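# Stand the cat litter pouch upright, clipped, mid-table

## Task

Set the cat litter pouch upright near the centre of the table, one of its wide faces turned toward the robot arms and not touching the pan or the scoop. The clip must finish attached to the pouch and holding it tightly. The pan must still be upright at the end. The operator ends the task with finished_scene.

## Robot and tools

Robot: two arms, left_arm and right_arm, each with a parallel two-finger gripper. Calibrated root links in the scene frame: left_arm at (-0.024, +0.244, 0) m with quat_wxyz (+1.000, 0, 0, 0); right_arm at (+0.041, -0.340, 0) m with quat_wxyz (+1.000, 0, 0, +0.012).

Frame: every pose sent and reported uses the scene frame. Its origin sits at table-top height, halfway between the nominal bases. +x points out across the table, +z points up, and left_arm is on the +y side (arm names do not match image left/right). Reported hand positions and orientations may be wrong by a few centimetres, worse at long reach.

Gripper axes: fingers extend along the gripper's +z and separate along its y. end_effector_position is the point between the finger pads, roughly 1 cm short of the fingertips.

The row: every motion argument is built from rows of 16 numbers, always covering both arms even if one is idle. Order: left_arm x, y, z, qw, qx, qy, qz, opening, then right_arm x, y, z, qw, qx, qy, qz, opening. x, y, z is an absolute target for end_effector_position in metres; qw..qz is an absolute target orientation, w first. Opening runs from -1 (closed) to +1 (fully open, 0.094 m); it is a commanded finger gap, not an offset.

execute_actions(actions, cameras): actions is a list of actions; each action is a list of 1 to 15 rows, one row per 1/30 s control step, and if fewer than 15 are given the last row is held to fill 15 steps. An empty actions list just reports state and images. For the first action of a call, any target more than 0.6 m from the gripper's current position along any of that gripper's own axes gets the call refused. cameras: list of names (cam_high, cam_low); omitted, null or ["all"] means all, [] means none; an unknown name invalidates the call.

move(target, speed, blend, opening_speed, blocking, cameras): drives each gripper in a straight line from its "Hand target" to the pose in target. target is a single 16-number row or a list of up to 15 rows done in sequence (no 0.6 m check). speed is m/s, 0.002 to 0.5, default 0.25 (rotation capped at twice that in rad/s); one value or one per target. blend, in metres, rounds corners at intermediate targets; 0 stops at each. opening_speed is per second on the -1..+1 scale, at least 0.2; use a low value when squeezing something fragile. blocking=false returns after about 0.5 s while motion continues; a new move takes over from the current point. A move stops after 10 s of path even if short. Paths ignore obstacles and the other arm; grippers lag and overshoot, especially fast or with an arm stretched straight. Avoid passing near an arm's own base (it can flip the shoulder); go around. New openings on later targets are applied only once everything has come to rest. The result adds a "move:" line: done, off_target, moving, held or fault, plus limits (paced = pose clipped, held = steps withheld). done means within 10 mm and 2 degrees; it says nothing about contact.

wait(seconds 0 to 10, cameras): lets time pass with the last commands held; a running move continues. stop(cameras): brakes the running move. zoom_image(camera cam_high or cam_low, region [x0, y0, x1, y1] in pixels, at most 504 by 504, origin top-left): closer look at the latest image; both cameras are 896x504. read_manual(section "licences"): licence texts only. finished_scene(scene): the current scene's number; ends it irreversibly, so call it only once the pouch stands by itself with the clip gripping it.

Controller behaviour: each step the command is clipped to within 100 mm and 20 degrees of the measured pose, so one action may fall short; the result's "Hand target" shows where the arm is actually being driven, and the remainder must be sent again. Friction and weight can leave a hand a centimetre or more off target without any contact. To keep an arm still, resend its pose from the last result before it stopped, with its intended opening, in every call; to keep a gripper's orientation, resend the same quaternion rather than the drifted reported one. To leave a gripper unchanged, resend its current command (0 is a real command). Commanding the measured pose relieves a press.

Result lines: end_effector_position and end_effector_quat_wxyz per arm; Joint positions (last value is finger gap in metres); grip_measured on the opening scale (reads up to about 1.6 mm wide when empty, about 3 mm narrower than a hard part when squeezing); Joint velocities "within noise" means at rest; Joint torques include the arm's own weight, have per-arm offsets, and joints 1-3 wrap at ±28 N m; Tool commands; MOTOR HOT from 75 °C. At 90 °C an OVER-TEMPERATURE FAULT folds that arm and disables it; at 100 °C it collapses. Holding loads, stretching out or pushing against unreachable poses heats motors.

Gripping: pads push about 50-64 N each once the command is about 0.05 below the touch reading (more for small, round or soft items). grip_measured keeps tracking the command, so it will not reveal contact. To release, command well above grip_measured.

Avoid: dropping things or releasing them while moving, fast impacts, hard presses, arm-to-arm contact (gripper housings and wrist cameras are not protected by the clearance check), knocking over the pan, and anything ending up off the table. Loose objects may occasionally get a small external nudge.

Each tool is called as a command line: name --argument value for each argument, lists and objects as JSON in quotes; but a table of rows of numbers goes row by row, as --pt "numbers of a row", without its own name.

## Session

execute_actions --actions '[]'

zoom_image --camera "cam_high" --region '[330, 130, 680, 350]'

zoom_image --camera "cam_low" --region '[300, 130, 700, 330]'

Scene clock: 0.00 s.
left_arm: end_effector_position=(+0.1681, +0.5915, +0.1738) grip_measured=+1.000 end_effector_quat_wxyz=(-0.401, +0.723, -0.498, -0.263) | right_arm: end_effector_position=(+0.3793, -0.5114, +0.1383) grip_measured=+1.000 end_effector_quat_wxyz=(+0.661, +0.421, +0.621, -0.029)
Joint positions: left_arm=[0.805 1.402 0.912 -0.226 -0.605 -0.848 0.094] | right_arm=[-0.353 1.501 0.26 1.11 0.308 0.592 0.094]
Joint velocities: within noise
Joint torques (N m): no reading
Motor temperatures (°C): left_arm=[29 30 33 30 28 30 28] | right_arm=[27 34 32 27 26 27 28]
Heat: left arm: 33 °C; right arm: 34 °C.
Hand target: left_arm +0.1669, +0.5919, +0.1785; -0.403, +0.722, -0.495, -0.266 | right_arm +0.3797, -0.5119, +0.1393; +0.661, +0.419, +0.621, -0.032
Tool commands: left_gripper/opening=+1.0 right_gripper/opening=+1.0

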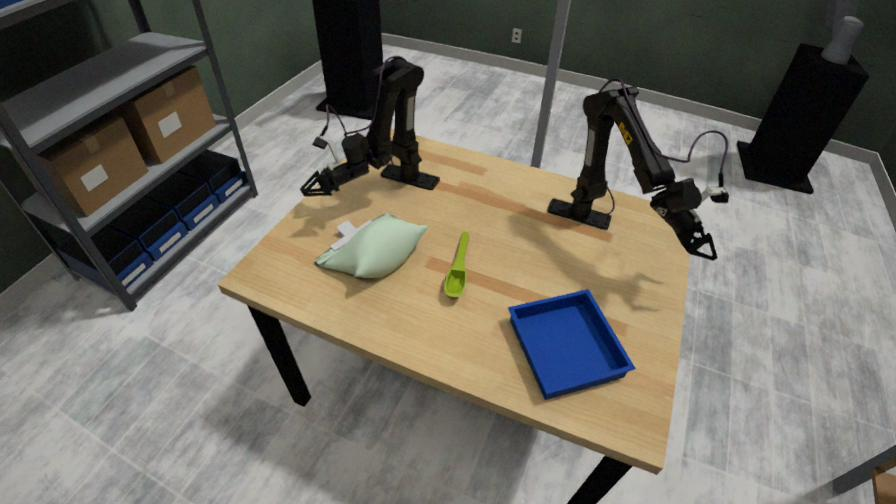

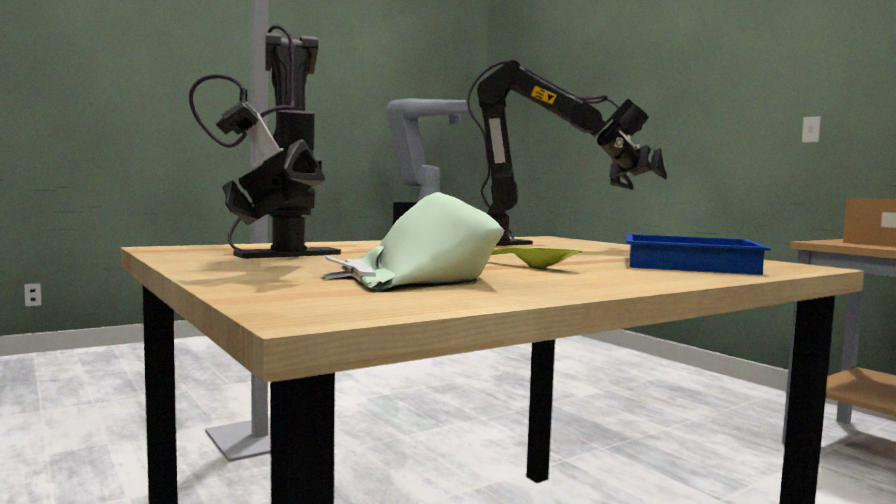

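Scaled by 1.440.

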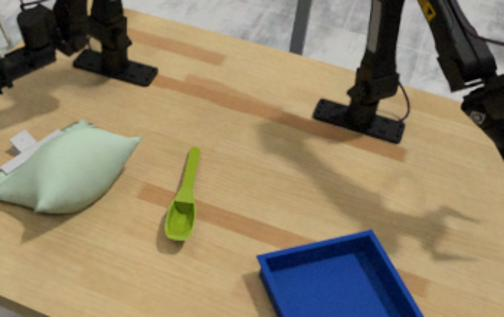

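Scaled by 1.260.

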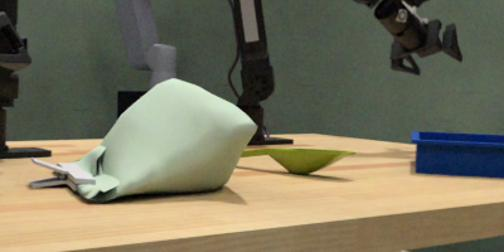

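zoom_image --camera "cam_high" --region '[290, 180, 450, 300]'

zoom_image --camera "cam_low" --region '[310, 180, 520, 300]'

zoom_image --camera "cam_high" --region '[420, 210, 520, 310]'

Scaled by 3.150.

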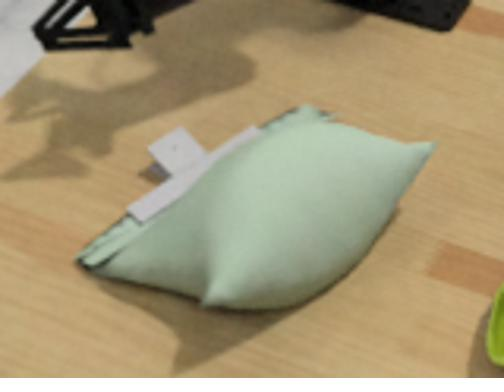

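Scaled by 2.400.

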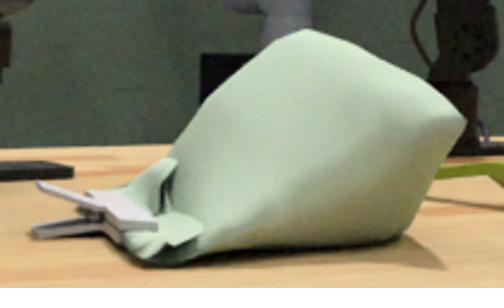

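Scaled by 5.040.

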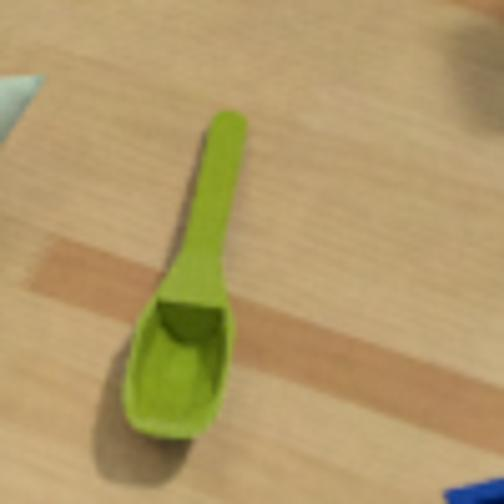

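move --pt "0.25 0.34 0.24 0.2648 -0.5088 0.7266 -0.3782 0.4 0.36 -0.33 0.20 0 -0.1478 0.989 0 0.3" --pt "0.27 0.18 0.22 0.2648 -0.5088 0.7266 -0.3782 0.4 0.335 -0.021 0.12 0 -0.1478 0.989 0 0.3" --speed 0.45 --blend '[0.05, 0]'

zoom_image --camera "cam_high" --region '[390, 160, 530, 310]'

Scene clock: 10.30 s.
left_arm: end_effector_position=(+0.2714, +0.1797, +0.2209) grip_measured=+0.401 end_effector_quat_wxyz=(+0.259, -0.511, +0.727, -0.379) | right_arm: end_effector_position=(+0.3286, -0.0202, +0.1219) grip_measured=+0.302 end_effector_quat_wxyz=(-0.002, -0.155, +0.988, +0.005)
Joint positions: left_arm=[-0.09 0.893 0.818 -0.56 0.218 -1.425 0.066] | right_arm=[0.807 2.225 2.153 -1.495 -0.011 0.52 0.061]
Joint velocities: within noise
Joint torques (N m): left_arm=[-0.42 -1.89 6.19 1.9 -0.06 0.01] | right_arm=[-0.81 -9.96 8.05 0.03 0.02 0.08]
Motor temperatures (°C): left_arm=[29 31 36 31 28 30 28] | right_arm=[27 35 34 30 26 27 28]
Heat: left arm: 36 °C; right arm: 35 °C.
Hand target: left_arm +0.2701, +0.1800, +0.2201; +0.265, -0.509, +0.727, -0.378 | right_arm +0.3348, -0.0211, +0.1200; +0.000, -0.148, +0.989, +0.000
Off the commanded pose: left_arm 0.002 m, 1 deg | right_arm 0.007 m, 1 deg.
move: done

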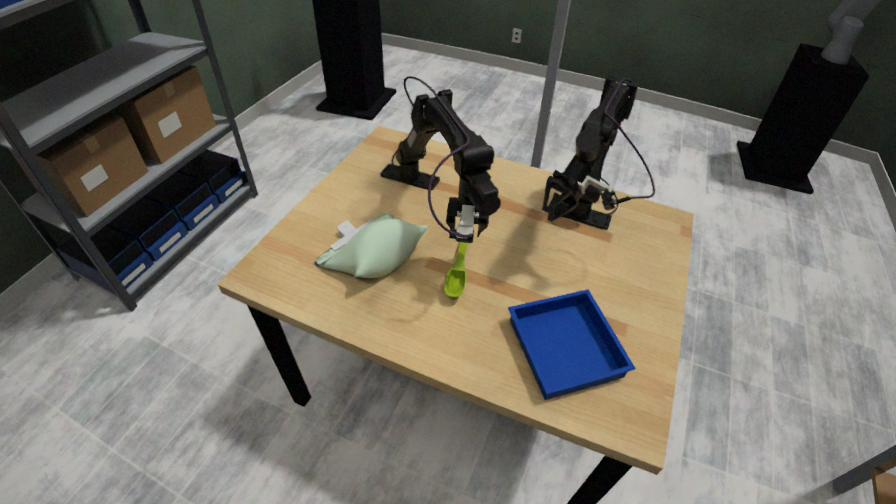

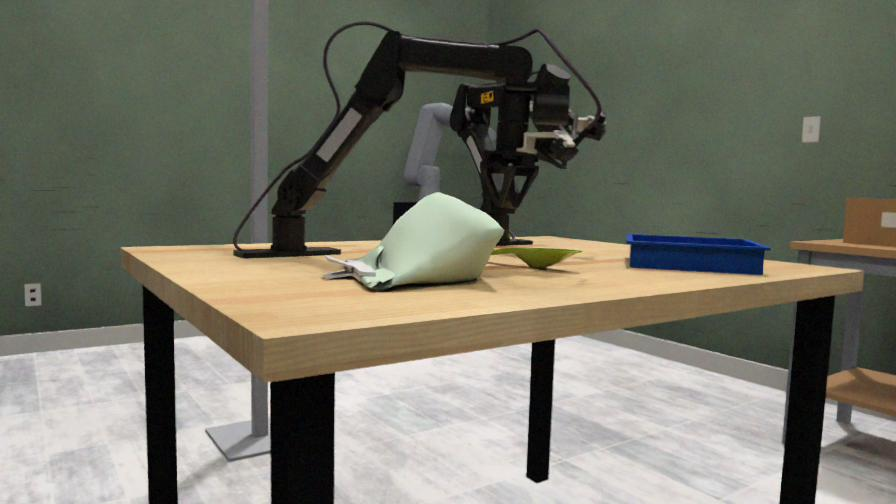

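Scaled by 3.360.

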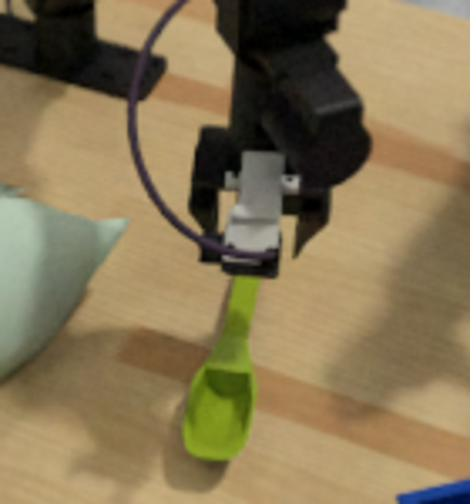

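execute_actions --actions '[]'

Scene clock: 11.17 s.
left_arm: end_effector_position=(+0.2714, +0.1798, +0.2209) grip_measured=+0.401 end_effector_quat_wxyz=(+0.259, -0.511, +0.727, -0.379) | right_arm: end_effector_position=(+0.3286, -0.0203, +0.1219) grip_measured=+0.302 end_effector_quat_wxyz=(-0.002, -0.155, +0.988, +0.005)
Joint positions: left_arm=[-0.09 0.893 0.818 -0.56 0.218 -1.426 0.066] | right_arm=[0.807 2.225 2.153 -1.496 -0.011 0.52 0.061]
Joint velocities: within noise
Joint torques (N m): left_arm=[-0.47 -2.03 6.48 1.97 -0.05 0.01] | right_arm=[-0.7 -9.77 8.12 0.07 0.09 0.06]
Motor temperatures (°C): left_arm=[29 31 36 32 28 30 28] | right_arm=[27 36 34 29 26 27 28]
Heat: left arm: 36 °C; right arm: 36 °C.
Hand target: left_arm +0.2700, +0.1800, +0.2201; +0.265, -0.509, +0.727, -0.378 | right_arm +0.3349, -0.0211, +0.1200; +0.000, -0.148, +0.989, +0.000
Tool commands: left_gripper/opening=+0.4 right_gripper/opening=+0.3
Off the commanded pose: left_arm 0.002 m, 1 deg | right_arm 0.007 m, 1 deg.

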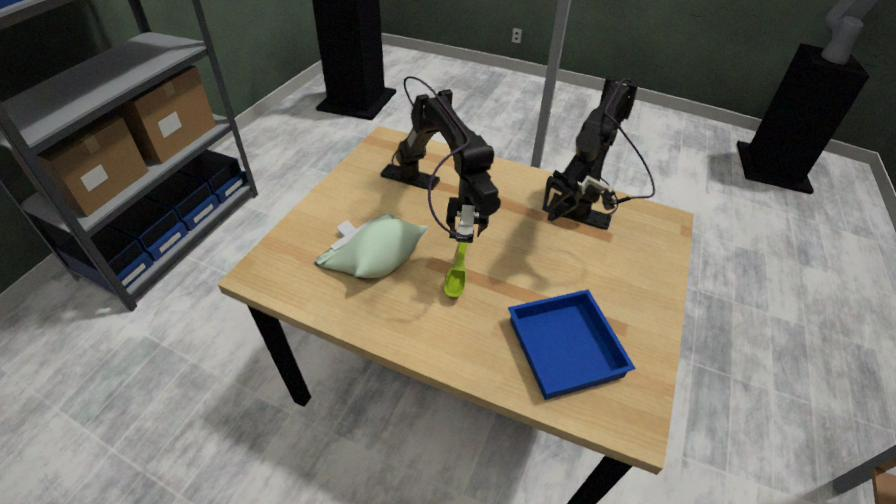

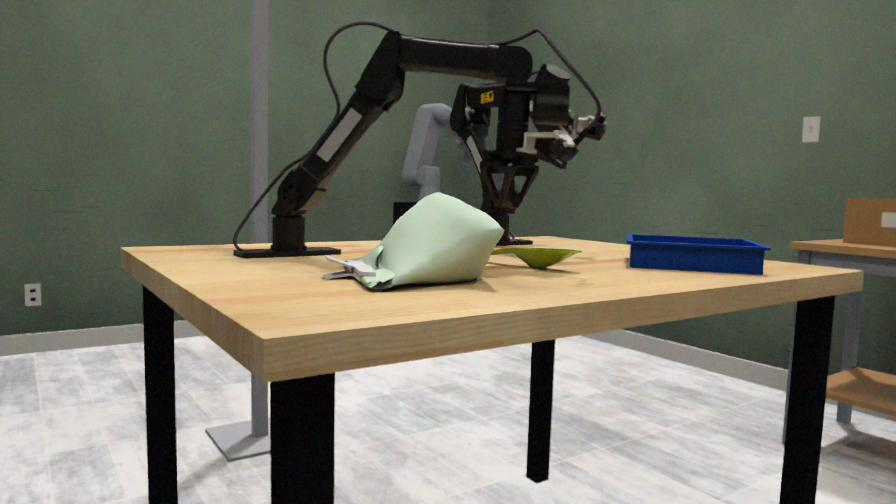

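move --target '[0.27, 0.18, 0.22, 0.2648, -0.5088, 0.7266, -0.3782, 0.4, 0.329, -0.0225, 0.055, 0, -0.1478, 0.989, 0, 0.3]' --speed 0.12 --cameras '["cam_high", "cam_low"]'

zoom_image --camera "cam_high" --region '[400, 180, 540, 310]'

Scene clock: 12.63 s.
left_arm: end_effector_position=(+0.2715, +0.1799, +0.2209) grip_measured=+0.401 end_effector_quat_wxyz=(+0.260, -0.511, +0.727, -0.379) | right_arm: end_effector_position=(+0.3273, -0.0217, +0.0539) grip_measured=+0.302 end_effector_quat_wxyz=(-0.009, -0.151, +0.989, +0.000)
Joint positions: left_arm=[-0.09 0.893 0.818 -0.559 0.217 -1.426 0.066] | right_arm=[0.807 2.225 1.882 -1.241 -0.011 0.528 0.061]
Joint velocities: within noise
Joint torques (N m): left_arm=[-0.38 -1.81 6.45 1.97 -0.06 0.05] | right_arm=[-0.2 -12.29 4.75 0.27 0.11 0.09]
Motor temperatures (°C): left_arm=[29 31 36 32 28 30 28] | right_arm=[27 37 34 29 26 27 28]
Heat: left arm: 36 °C; right arm: 37 °C.
Hand target: left_arm +0.2700, +0.1800, +0.2201; +0.265, -0.509, +0.727, -0.378 | right_arm +0.3290, -0.0224, +0.0551; +0.000, -0.148, +0.989, +0.000
Off the commanded pose: left_arm 0.002 m, 1 deg | right_arm 0.002 m, 1 deg.
move: done

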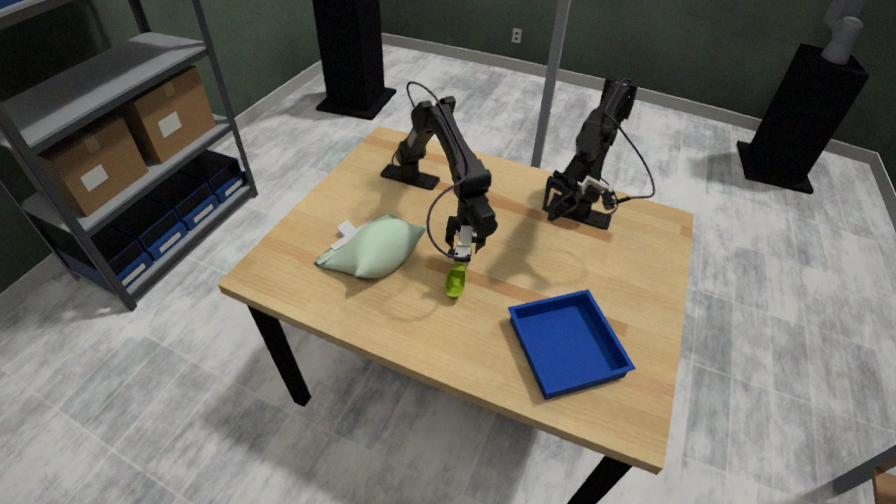

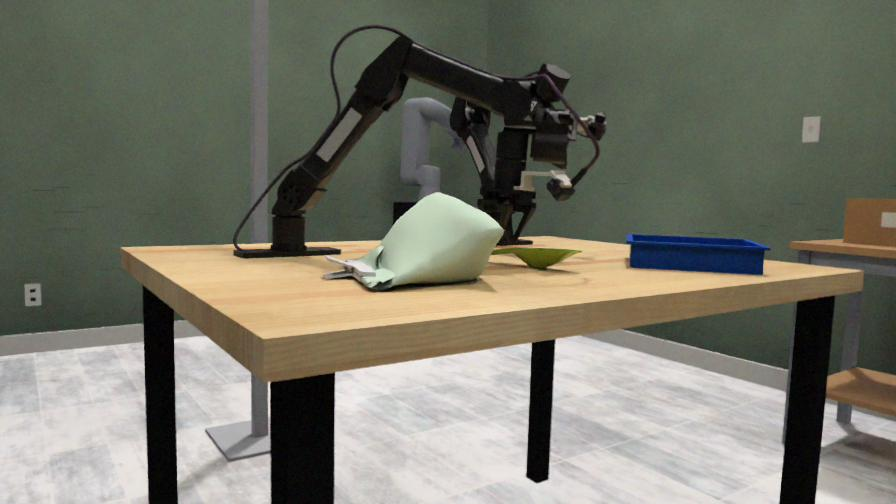

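Scaled by 3.600.

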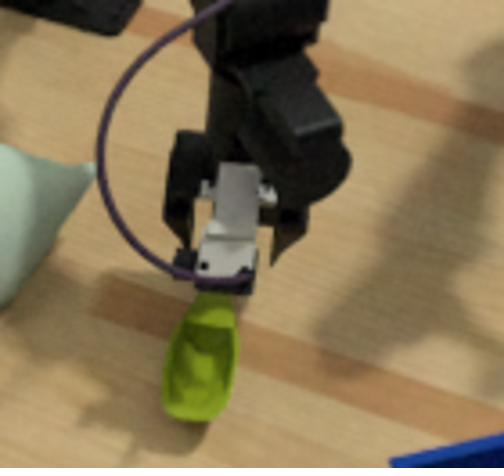

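move --pt "0.27 0.18 0.22 0.2648 -0.5088 0.7266 -0.3782 0.4 0.329 -0.0225 0.022 0 -0.1478 0.989 0 0.3" --speed 0.08 --cameras '["cam_high", "cam_low"]'

zoom_image --camera "cam_low" --region '[420, 160, 640, 290]'

Scene clock: 13.90 s.
left_arm: end_effector_position=(+0.2715, +0.1799, +0.2209) grip_measured=+0.401 end_effector_quat_wxyz=(+0.260, -0.511, +0.727, -0.379) | right_arm: end_effector_position=(+0.3286, -0.0203, +0.0299) grip_measured=+0.302 end_effector_quat_wxyz=(+0.000, -0.151, +0.989, +0.007)
Joint positions: left_arm=[-0.09 0.893 0.818 -0.559 0.217 -1.426 0.066] | right_arm=[0.807 2.225 1.786 -1.123 -0.011 0.528 0.061]
Joint velocities: within noise
Joint torques (N m): left_arm=[-0.25 -1.81 6.3 1.92 -0.08 0.03] | right_arm=[-0.03 -10.63 4.67 0.3 0.09 0.08]
Motor temperatures (°C): left_arm=[29 31 36 32 28 30 28] | right_arm=[27 37 34 29 26 27 28]
Heat: left arm: 36 °C; right arm: 37 °C.
Hand target: left_arm +0.2700, +0.1800, +0.2200; +0.265, -0.509, +0.727, -0.378 | right_arm +0.3289, -0.0225, +0.0221; +0.000, -0.148, +0.989, +0.000
Off the commanded pose: left_arm 0.002 m, 1 deg | right_arm 0.008 m, 1 deg.
move: done

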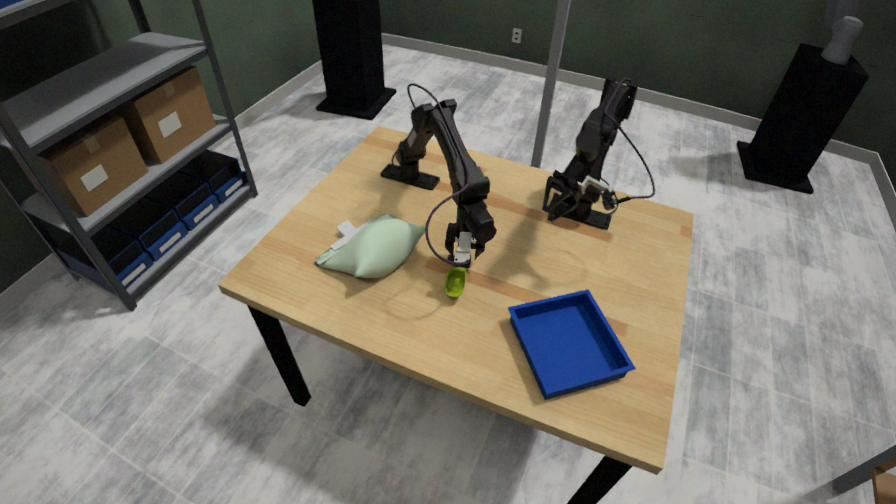

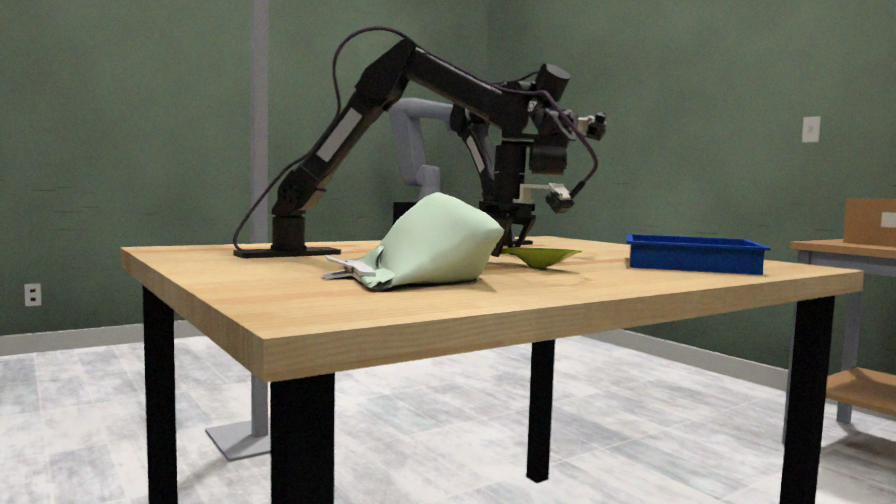

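Scaled by 2.291.

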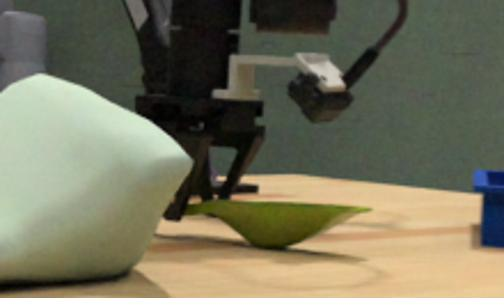

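move --pt "0.27 0.18 0.22 0.2648 -0.5088 0.7266 -0.3782 0.4 0.329 -0.0225 0.022 0 -0.1478 0.989 0 -1" --speed 0.08 --opening_speed 0.8 --cameras '["cam_low"]'

zoom_image --camera "cam_low" --region '[420, 160, 640, 290]'

Scene clock: 17.47 s.
left_arm: end_effector_position=(+0.2715, +0.1799, +0.2210) grip_measured=+0.401 end_effector_quat_wxyz=(+0.260, -0.511, +0.727, -0.379) | right_arm: end_effector_position=(+0.3288, -0.0200, +0.0299) grip_measured=-0.561 end_effector_quat_wxyz=(+0.001, -0.150, +0.989, +0.008)
Joint positions: left_arm=[-0.09 0.893 0.818 -0.559 0.217 -1.426 0.066] | right_arm=[0.807 2.225 1.786 -1.121 -0.011 0.53 0.021]
Joint velocities: within noise
Joint torques (N m): left_arm=[-0.61 -1.94 6.23 1.96 -0.04 0.05] | right_arm=[-0.13 -10.56 4.67 0.27 0.06 -0.01]
Motor temperatures (°C): left_arm=[29 31 36 33 28 30 28] | right_arm=[27 39 34 29 26 27 28]
Heat: left arm: 36 °C; right arm: 39 °C.
Hand target: left_arm +0.2700, +0.1800, +0.2201; +0.265, -0.509, +0.727, -0.378 | right_arm +0.3288, -0.0225, +0.0221; +0.000, -0.148, +0.989, +0.000
Off the commanded pose: left_arm 0.002 m, 1 deg | right_arm 0.008 m, 1 deg.
move: done
Images, in order (width x height): cam_low 896x504.

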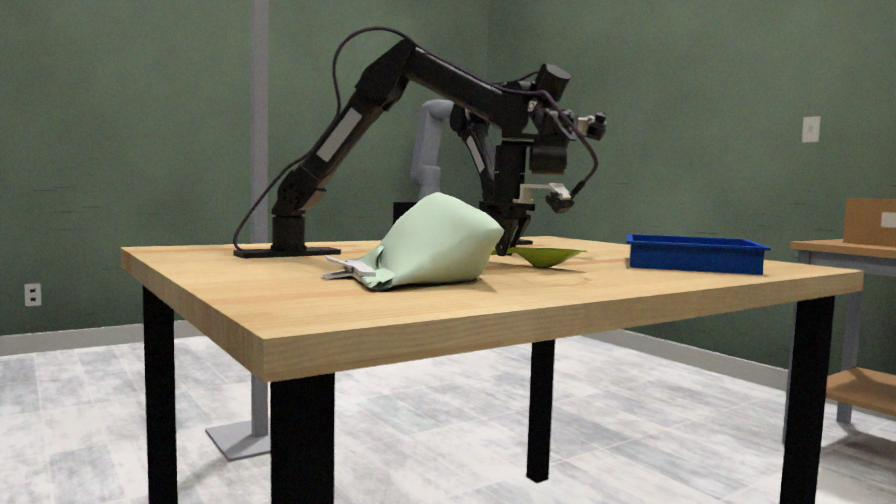

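Scaled by 2.291.

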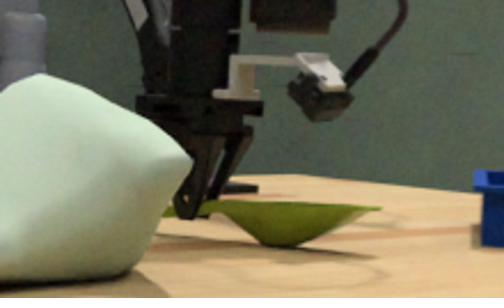

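move --pt "0.27 0.18 0.22 0.2648 -0.5088 0.7266 -0.3782 0.4 0.328 -0.0215 0.10 0 -0.1478 0.989 0 -1" --pt "0.27 0.18 0.22 0.2648 -0.5088 0.7266 -0.3782 0.4 0.325 -0.03 0.22 0.1377 -0.1456 0.974 0.1057 -1" --pt "0.27 0.18 0.22 0.2648 -0.5088 0.7266 -0.3782 0.4 0.335 -0.26 0.235 0.1714 -0.0687 0.9824 0.0272 -1" --pt "0.27 0.18 0.22 0.2648 -0.5088 0.7266 -0.3782 0.4 0.33 -0.51 0.16 0 0 1 0 -1" --speed '[0.1, 0.18, 0.2, 0.2]' --blend '[0.02, 0.04, 0.04, 0]' --cameras '["cam_high", "cam_low"]'

Scene clock: 24.83 s.
left_arm: end_effector_position=(+0.2716, +0.1799, +0.2211) grip_measured=+0.401 end_effector_quat_wxyz=(+0.260, -0.511, +0.727, -0.379) | right_arm: end_effector_position=(+0.3256, -0.5070, +0.1549) grip_measured=-0.561 end_effector_quat_wxyz=(-0.006, +0.003, +1.000, +0.005)
Joint positions: left_arm=[-0.09 0.893 0.818 -0.558 0.217 -1.426 0.066] | right_arm=[-0.559 1.814 1.687 -1.459 -0.002 -0.528 0.021]
Joint velocities: within noise
Joint torques (N m): left_arm=[-0.42 -1.84 6.3 1.91 -0.04 0.05] | right_arm=[0.08 -7.45 8.13 0.09 -0.02 -0.07]
Motor temperatures (°C): left_arm=[29 31 37 34 28 30 28] | right_arm=[27 41 34 29 26 27 28]
Heat: left arm: 37 °C; right arm: 41 °C.
Hand target: left_arm +0.2700, +0.1800, +0.2201; +0.265, -0.509, +0.727, -0.378 | right_arm +0.3299, -0.5100, +0.1600; +0.000, +0.000, +1.000, +0.000
Off the commanded pose: left_arm 0.002 m, 1 deg | right_arm 0.007 m, 1 deg.
move: done

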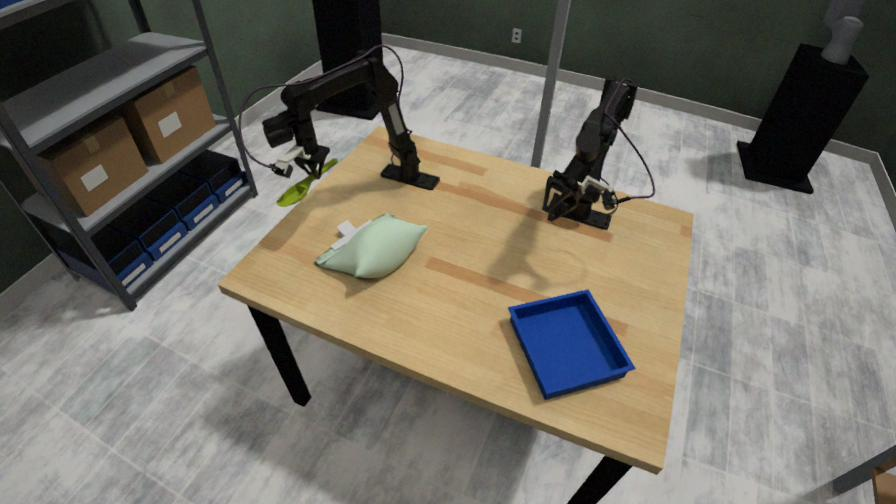

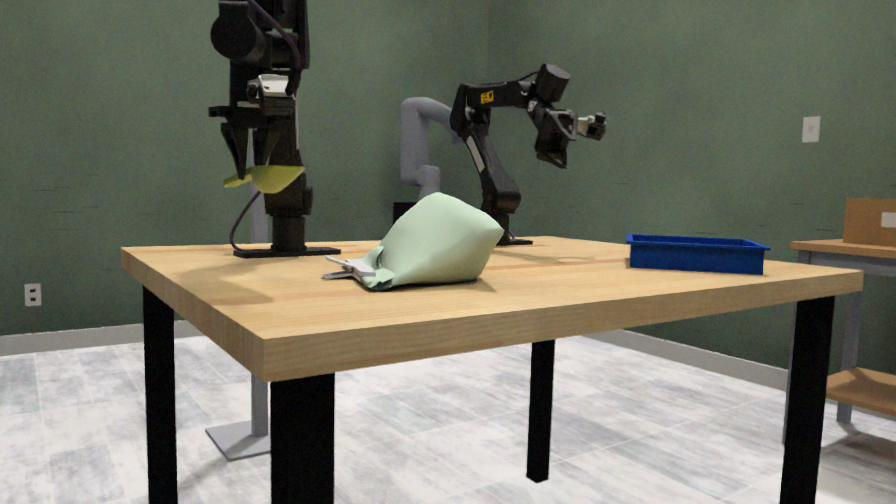

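move --pt "0.24 0.03 0.20 0.1926 -0.3023 0.7874 -0.5016 0.3 0.333 -0.512 0.06 0 0 1 0 -1" --pt "0.24 0.03 0.20 0.1926 -0.3023 0.7874 -0.5016 0.3 0.333 -0.512 0.026 0 0 1 0 -1" --speed '[0.15, 0.06]' --blend '[0.01, 0]' --cameras '["cam_high", "cam_low"]'

zoom_image --camera "cam_high" --region '[290, 120, 520, 300]'

zoom_image --camera "cam_low" --region '[200, 130, 560, 310]'

Scene clock: 29.67 s.
left_arm: end_effector_position=(+0.2420, +0.0315, +0.2048) grip_measured=+0.301 end_effector_quat_wxyz=(+0.195, -0.307, +0.784, -0.503) | right_arm: end_effector_position=(+0.3337, -0.5118, +0.0330) grip_measured=-0.561 end_effector_quat_wxyz=(+0.003, +0.003, +1.000, -0.001)
Joint positions: left_arm=[-0.544 0.956 0.618 -0.109 0.257 -1.453 0.061] | right_arm=[-0.559 1.887 1.29 -0.968 -0.002 -0.53 0.021]
Joint velocities: within noise
Joint torques (N m): left_arm=[-0.32 -1.37 6.63 2.11 0.14 0.07] | right_arm=[-0.13 -7.19 4.49 0.33 -0.05 -0.13]
Motor temperatures (°C): left_arm=[29 31 37 34 28 30 28] | right_arm=[27 41 34 28 26 27 29]
Heat: left arm: 37 °C; right arm: 41 °C.
Hand target: left_arm +0.2400, +0.0301, +0.2000; +0.193, -0.302, +0.787, -0.502 | right_arm +0.3328, -0.5119, +0.0261; +0.000, +0.000, +1.000, +0.000
Off the commanded pose: left_arm 0.005 m, 1 deg | right_arm 0.007 m, 0 deg.
move: done

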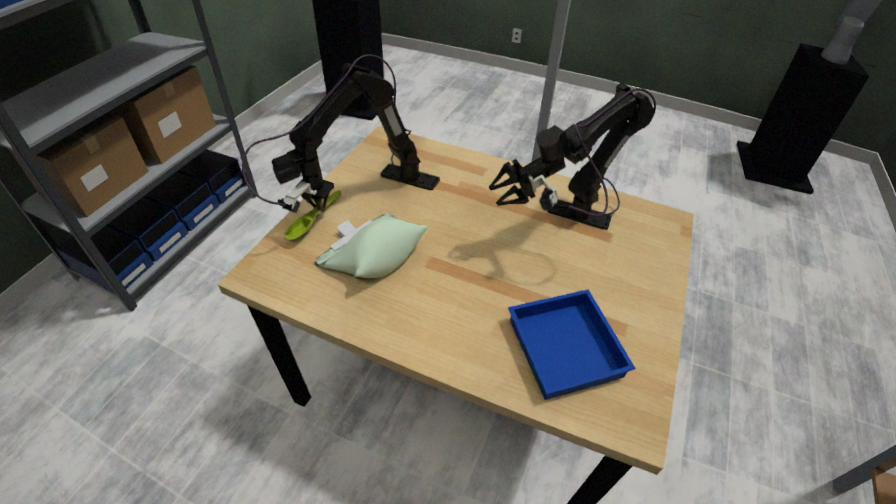

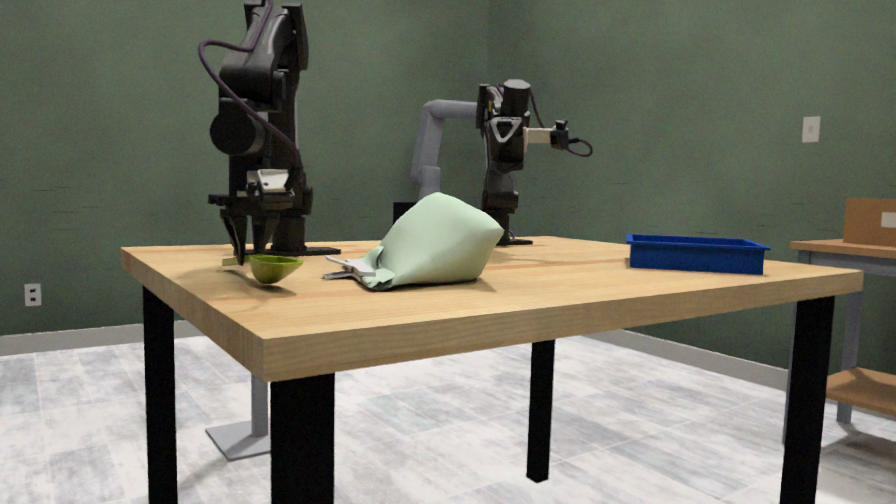

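Scaled by 2.191.

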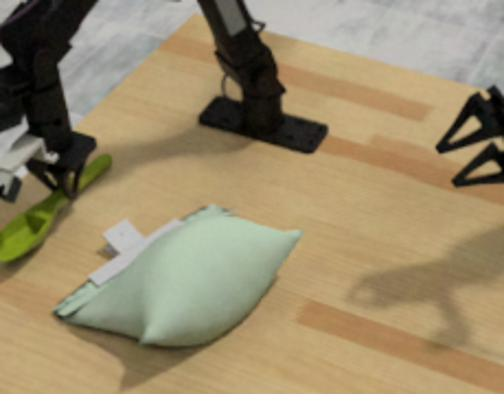

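Scaled by 1.400.

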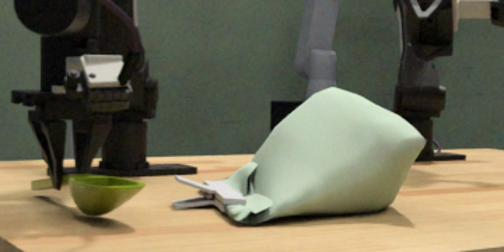

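move --pt "0.24 0.03 0.20 0.1926 -0.3023 0.7874 -0.5016 0.3 0.333 -0.512 0.018 0 0 1 0 -1" --speed 0.05 --cameras '["cam_low"]'

zoom_image --camera "cam_low" --region '[200, 200, 340, 310]'

Scene clock: 31.00 s.
left_arm: end_effector_position=(+0.2420, +0.0315, +0.2049) grip_measured=+0.301 end_effector_quat_wxyz=(+0.195, -0.307, +0.784, -0.503) | right_arm: end_effector_position=(+0.3355, -0.5129, +0.0283) grip_measured=-0.561 end_effector_quat_wxyz=(+0.007, +0.003, +1.000, -0.003)
Joint positions: left_arm=[-0.544 0.956 0.618 -0.108 0.257 -1.453 0.061] | right_arm=[-0.559 1.892 1.276 -0.939 -0.002 -0.53 0.021]
Joint velocities: within noise
Joint torques (N m): left_arm=[-0.24 -1.2 6.53 2.04 0.11 0.11] | right_arm=[-0.24 -6.83 4.34 0.31 -0.05 -0.1]
Motor temperatures (°C): left_arm=[29 31 36 35 28 30 28] | right_arm=[27 41 34 28 26 27 29]
Heat: left arm: 36 °C; right arm: 41 °C.
Hand target: left_arm +0.2400, +0.0301, +0.2001; +0.193, -0.302, +0.787, -0.502 | right_arm +0.3328, -0.5119, +0.0183; +0.000, +0.000, +1.000, +0.000
Off the commanded pose: left_arm 0.005 m, 1 deg | right_arm 0.011 m, 1 deg.
move: off_target (right_arm)
Images, in order (width x height): cam_low 896x504.

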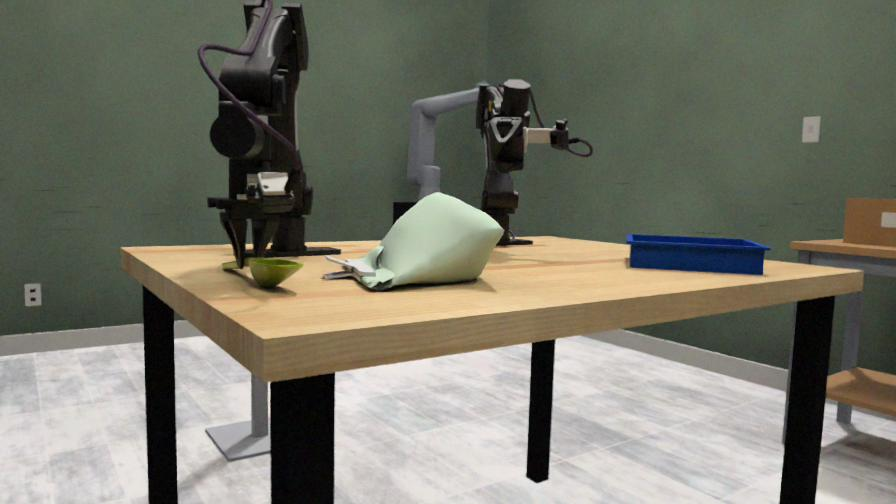

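Scaled by 3.600.

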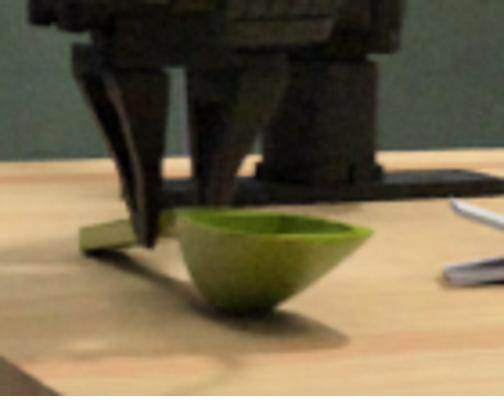

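move --pt "0.24 0.03 0.20 0.1926 -0.3023 0.7874 -0.5016 0.3 0.3345 -0.5125 0.022 0 0 1 0 -0.1" --pt "0.25 -0.04 0.16 0.1926 -0.3023 0.7874 -0.5016 0.3 0.333 -0.512 0.12 0 0 1 0 -0.1" --pt "0.258 -0.1125 0.119 0.1926 -0.3023 0.7874 -0.5016 0.3 0.28 -0.47 0.20 0 0 1 0 -0.1" --speed '[0.1, 0.15, 0.15]' --blend '[0, 0.02, 0]' --opening_speed 0.6 --cameras '["cam_high", "cam_low"]'

zoom_image --camera "cam_high" --region '[290, 120, 520, 300]'

Scene clock: 35.50 s.
left_arm: end_effector_position=(+0.2525, -0.1066, +0.1117) grip_measured=+0.301 end_effector_quat_wxyz=(+0.185, -0.303, +0.793, -0.495) | right_arm: end_effector_position=(+0.2777, -0.4711, +0.1909) grip_measured=-0.102 end_effector_quat_wxyz=(+0.002, +0.001, +1.000, +0.000)
Joint positions: left_arm=[-0.938 1.607 0.676 0.473 -0.081 -1.617 0.061] | right_arm=[-0.536 1.586 1.573 -1.553 -0.002 -0.509 0.042]
Joint velocities: within noise
Joint torques (N m): left_arm=[-0.21 -5.22 8.79 1.98 -0.22 0] | right_arm=[0.77 -6.61 7.5 0.11 -0.05 0.05]
Motor temperatures (°C): left_arm=[29 31 37 35 28 30 28] | right_arm=[27 40 34 28 26 27 28]
Heat: left arm: 37 °C; right arm: 40 °C.
Hand target: left_arm +0.2577, -0.1122, +0.1189; +0.192, -0.302, +0.787, -0.501 | right_arm +0.2799, -0.4700, +0.1994; +0.014, +0.000, +1.000, -0.007
Off the commanded pose: left_arm 0.011 m, 1 deg | right_arm 0.009 m, 0 deg.
joint sent to its limit (right arm) — joint 4 (wrist pitch), lower limit. The joint targets still meet the commanded pose.
move: off_target (left_arm)

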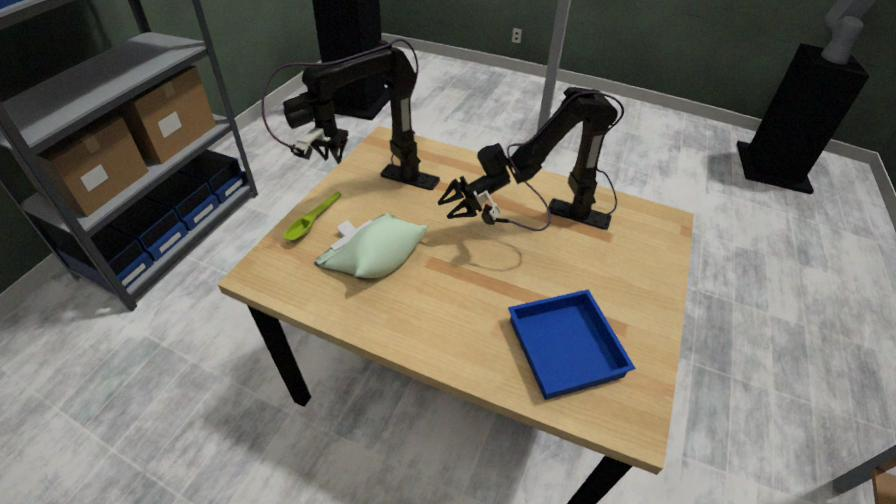

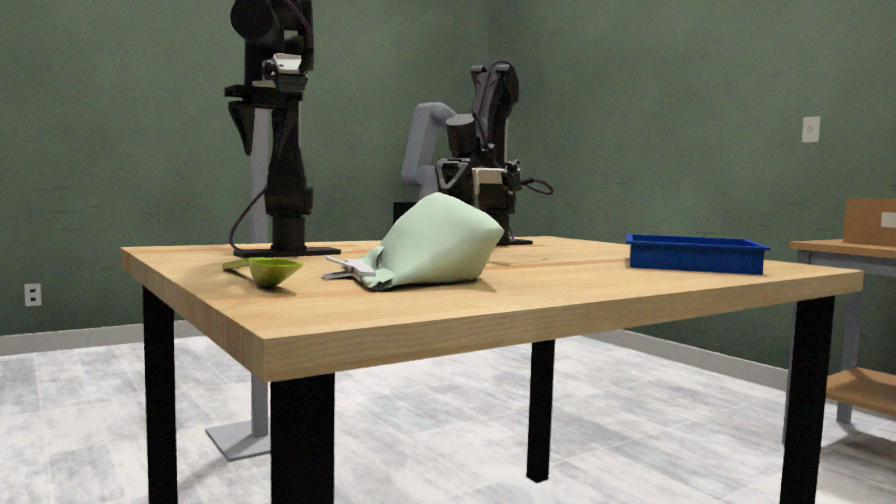

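Scaled by 2.191.

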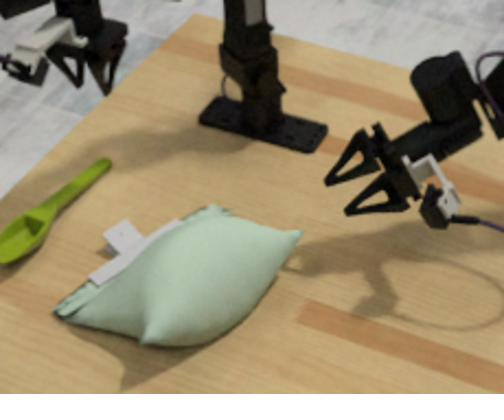

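move --pt "0.301 -0.119 0.107 0.1926 -0.3023 0.7874 -0.5016 0.3 0.28 -0.47 0.2 0 0 1 0 -0.1" --speed 0.12 --cameras '["cam_high", "cam_low"]'

zoom_image --camera "cam_high" --region '[370, 160, 500, 260]'

Scene clock: 37.00 s.
left_arm: end_effector_position=(+0.2965, -0.1135, +0.1027) grip_measured=+0.301 end_effector_quat_wxyz=(+0.189, -0.309, +0.789, -0.496) | right_arm: end_effector_position=(+0.2775, -0.4711, +0.1909) grip_measured=-0.102 end_effector_quat_wxyz=(+0.002, +0.001, +1.000, +0.000)
Joint positions: left_arm=[-0.847 1.752 0.788 0.513 -0.011 -1.587 0.061] | right_arm=[-0.536 1.586 1.573 -1.554 -0.002 -0.509 0.042]
Joint velocities: within noise
Joint torques (N m): left_arm=[0.03 -6.19 8.38 2.04 -0.04 0.08] | right_arm=[0.61 -6.64 7.62 0.08 0.01 0.07]
Motor temperatures (°C): left_arm=[29 31 37 35 28 30 28] | right_arm=[27 40 35 28 26 27 28]
Heat: left arm: 37 °C; right arm: 40 °C.
Hand target: left_arm +0.3009, -0.1187, +0.1072; +0.193, -0.302, +0.787, -0.502 | right_arm +0.2799, -0.4700, +0.1994; +0.014, +0.000, +1.000, -0.007
Off the commanded pose: left_arm 0.008 m, 1 deg | right_arm 0.010 m, 0 deg.
joint sent to its limit (right arm) — joint 4 (wrist pitch), lower limit. The joint targets still meet the commanded pose.
move: done

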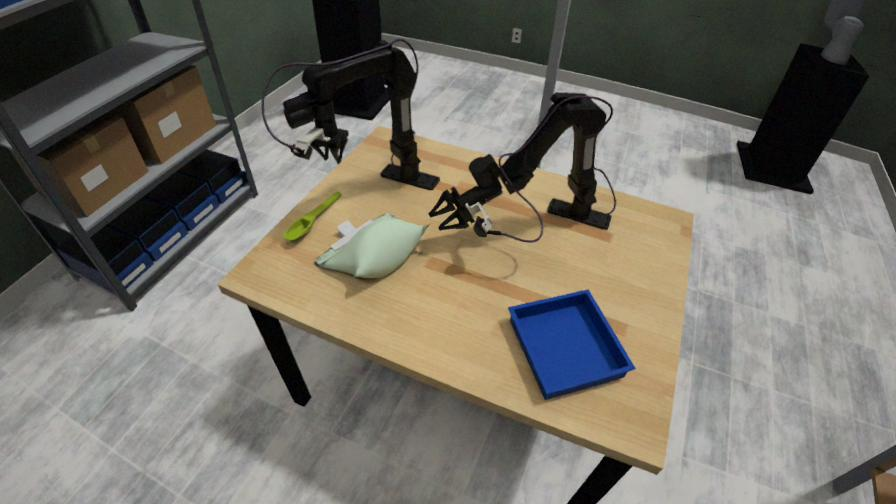

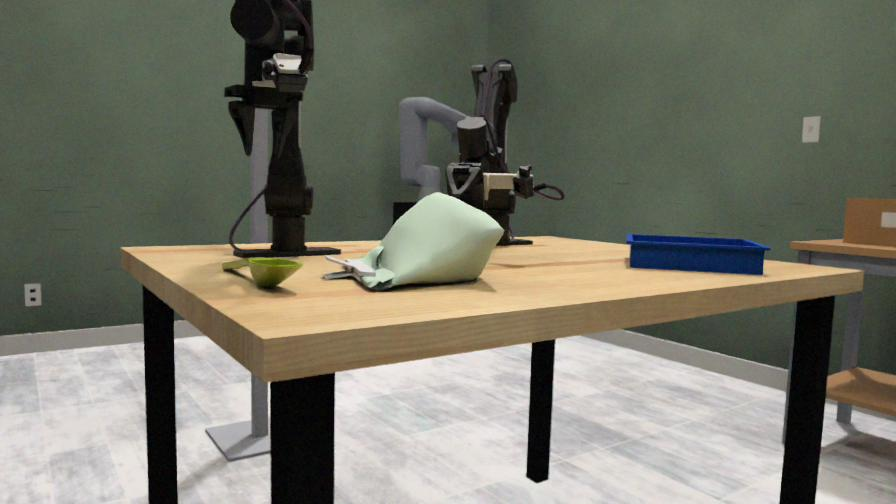

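Scaled by 3.877.

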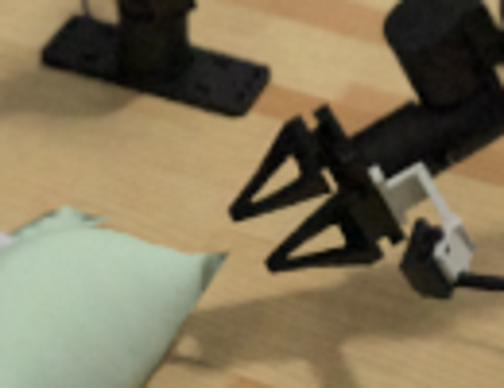

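move --pt "0.298 -0.125 0.104 0.1926 -0.3023 0.7874 -0.5016 0.3 0.28 -0.47 0.2 0 0 1 0 -0.1" --pt "0.319 -0.1555 0.085 0.1926 -0.3023 0.7874 -0.5016 0.3 0.28 -0.47 0.2 0 0 1 0 -0.1" --speed 0.08 --blend '[0.005, 0]' --cameras '["cam_high"]'

zoom_image --camera "cam_high" --region '[370, 160, 500, 260]'

Scene clock: 39.80 s.
left_arm: end_effector_position=(+0.3151, -0.1494, +0.0821) grip_measured=+0.301 end_effector_quat_wxyz=(+0.187, -0.304, +0.791, -0.497) | right_arm: end_effector_position=(+0.2774, -0.4710, +0.1909) grip_measured=-0.102 end_effector_quat_wxyz=(+0.002, +0.002, +1.000, +0.000)
Joint positions: left_arm=[-0.869 1.935 0.928 0.556 -0.022 -1.589 0.061] | right_arm=[-0.536 1.586 1.573 -1.554 -0.002 -0.509 0.042]
Joint velocities: within noise
Joint torques (N m): left_arm=[-0.61 -7.61 8.2 2.08 -0.14 0.07] | right_arm=[0.62 -6.5 7.46 0.11 -0.02 0.01]
Motor temperatures (°C): left_arm=[29 31 37 36 28 30 28] | right_arm=[27 40 35 28 26 27 28]
Heat: left arm: 37 °C; right arm: 40 °C.
Hand target: left_arm +0.3187, -0.1553, +0.0850; +0.192, -0.302, +0.787, -0.502 | right_arm +0.2798, -0.4699, +0.1994; +0.013, +0.000, +1.000, -0.007
Off the commanded pose: left_arm 0.008 m, 1 deg | right_arm 0.010 m, 0 deg.
joint sent to its limit (right arm) — joint 4 (wrist pitch), lower limit. The joint targets still meet the commanded pose.
move: done
Images, in order (width x height): cam_high 896x504.

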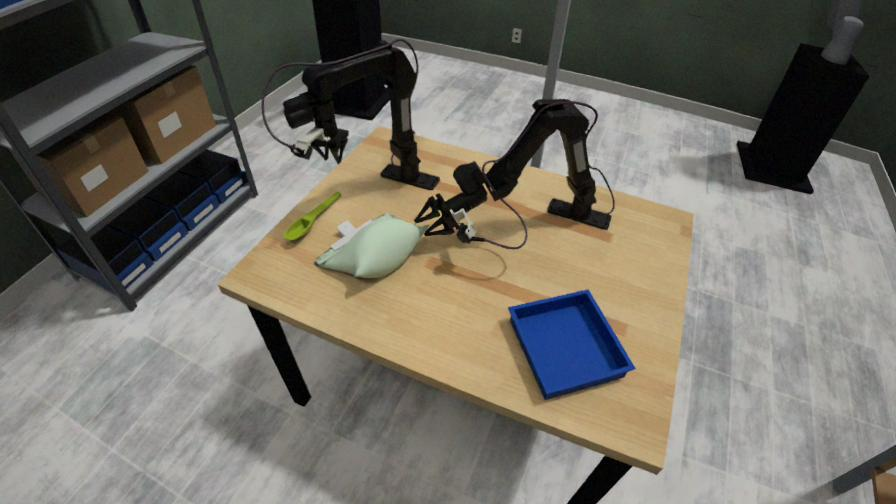

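Scaled by 3.877.

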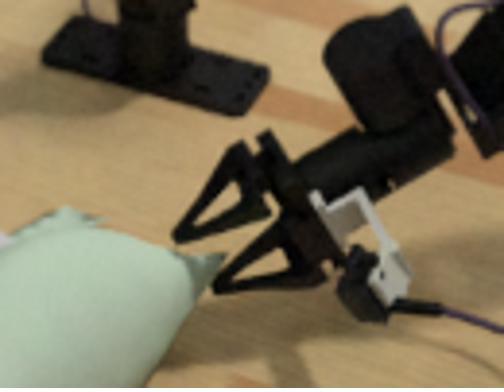

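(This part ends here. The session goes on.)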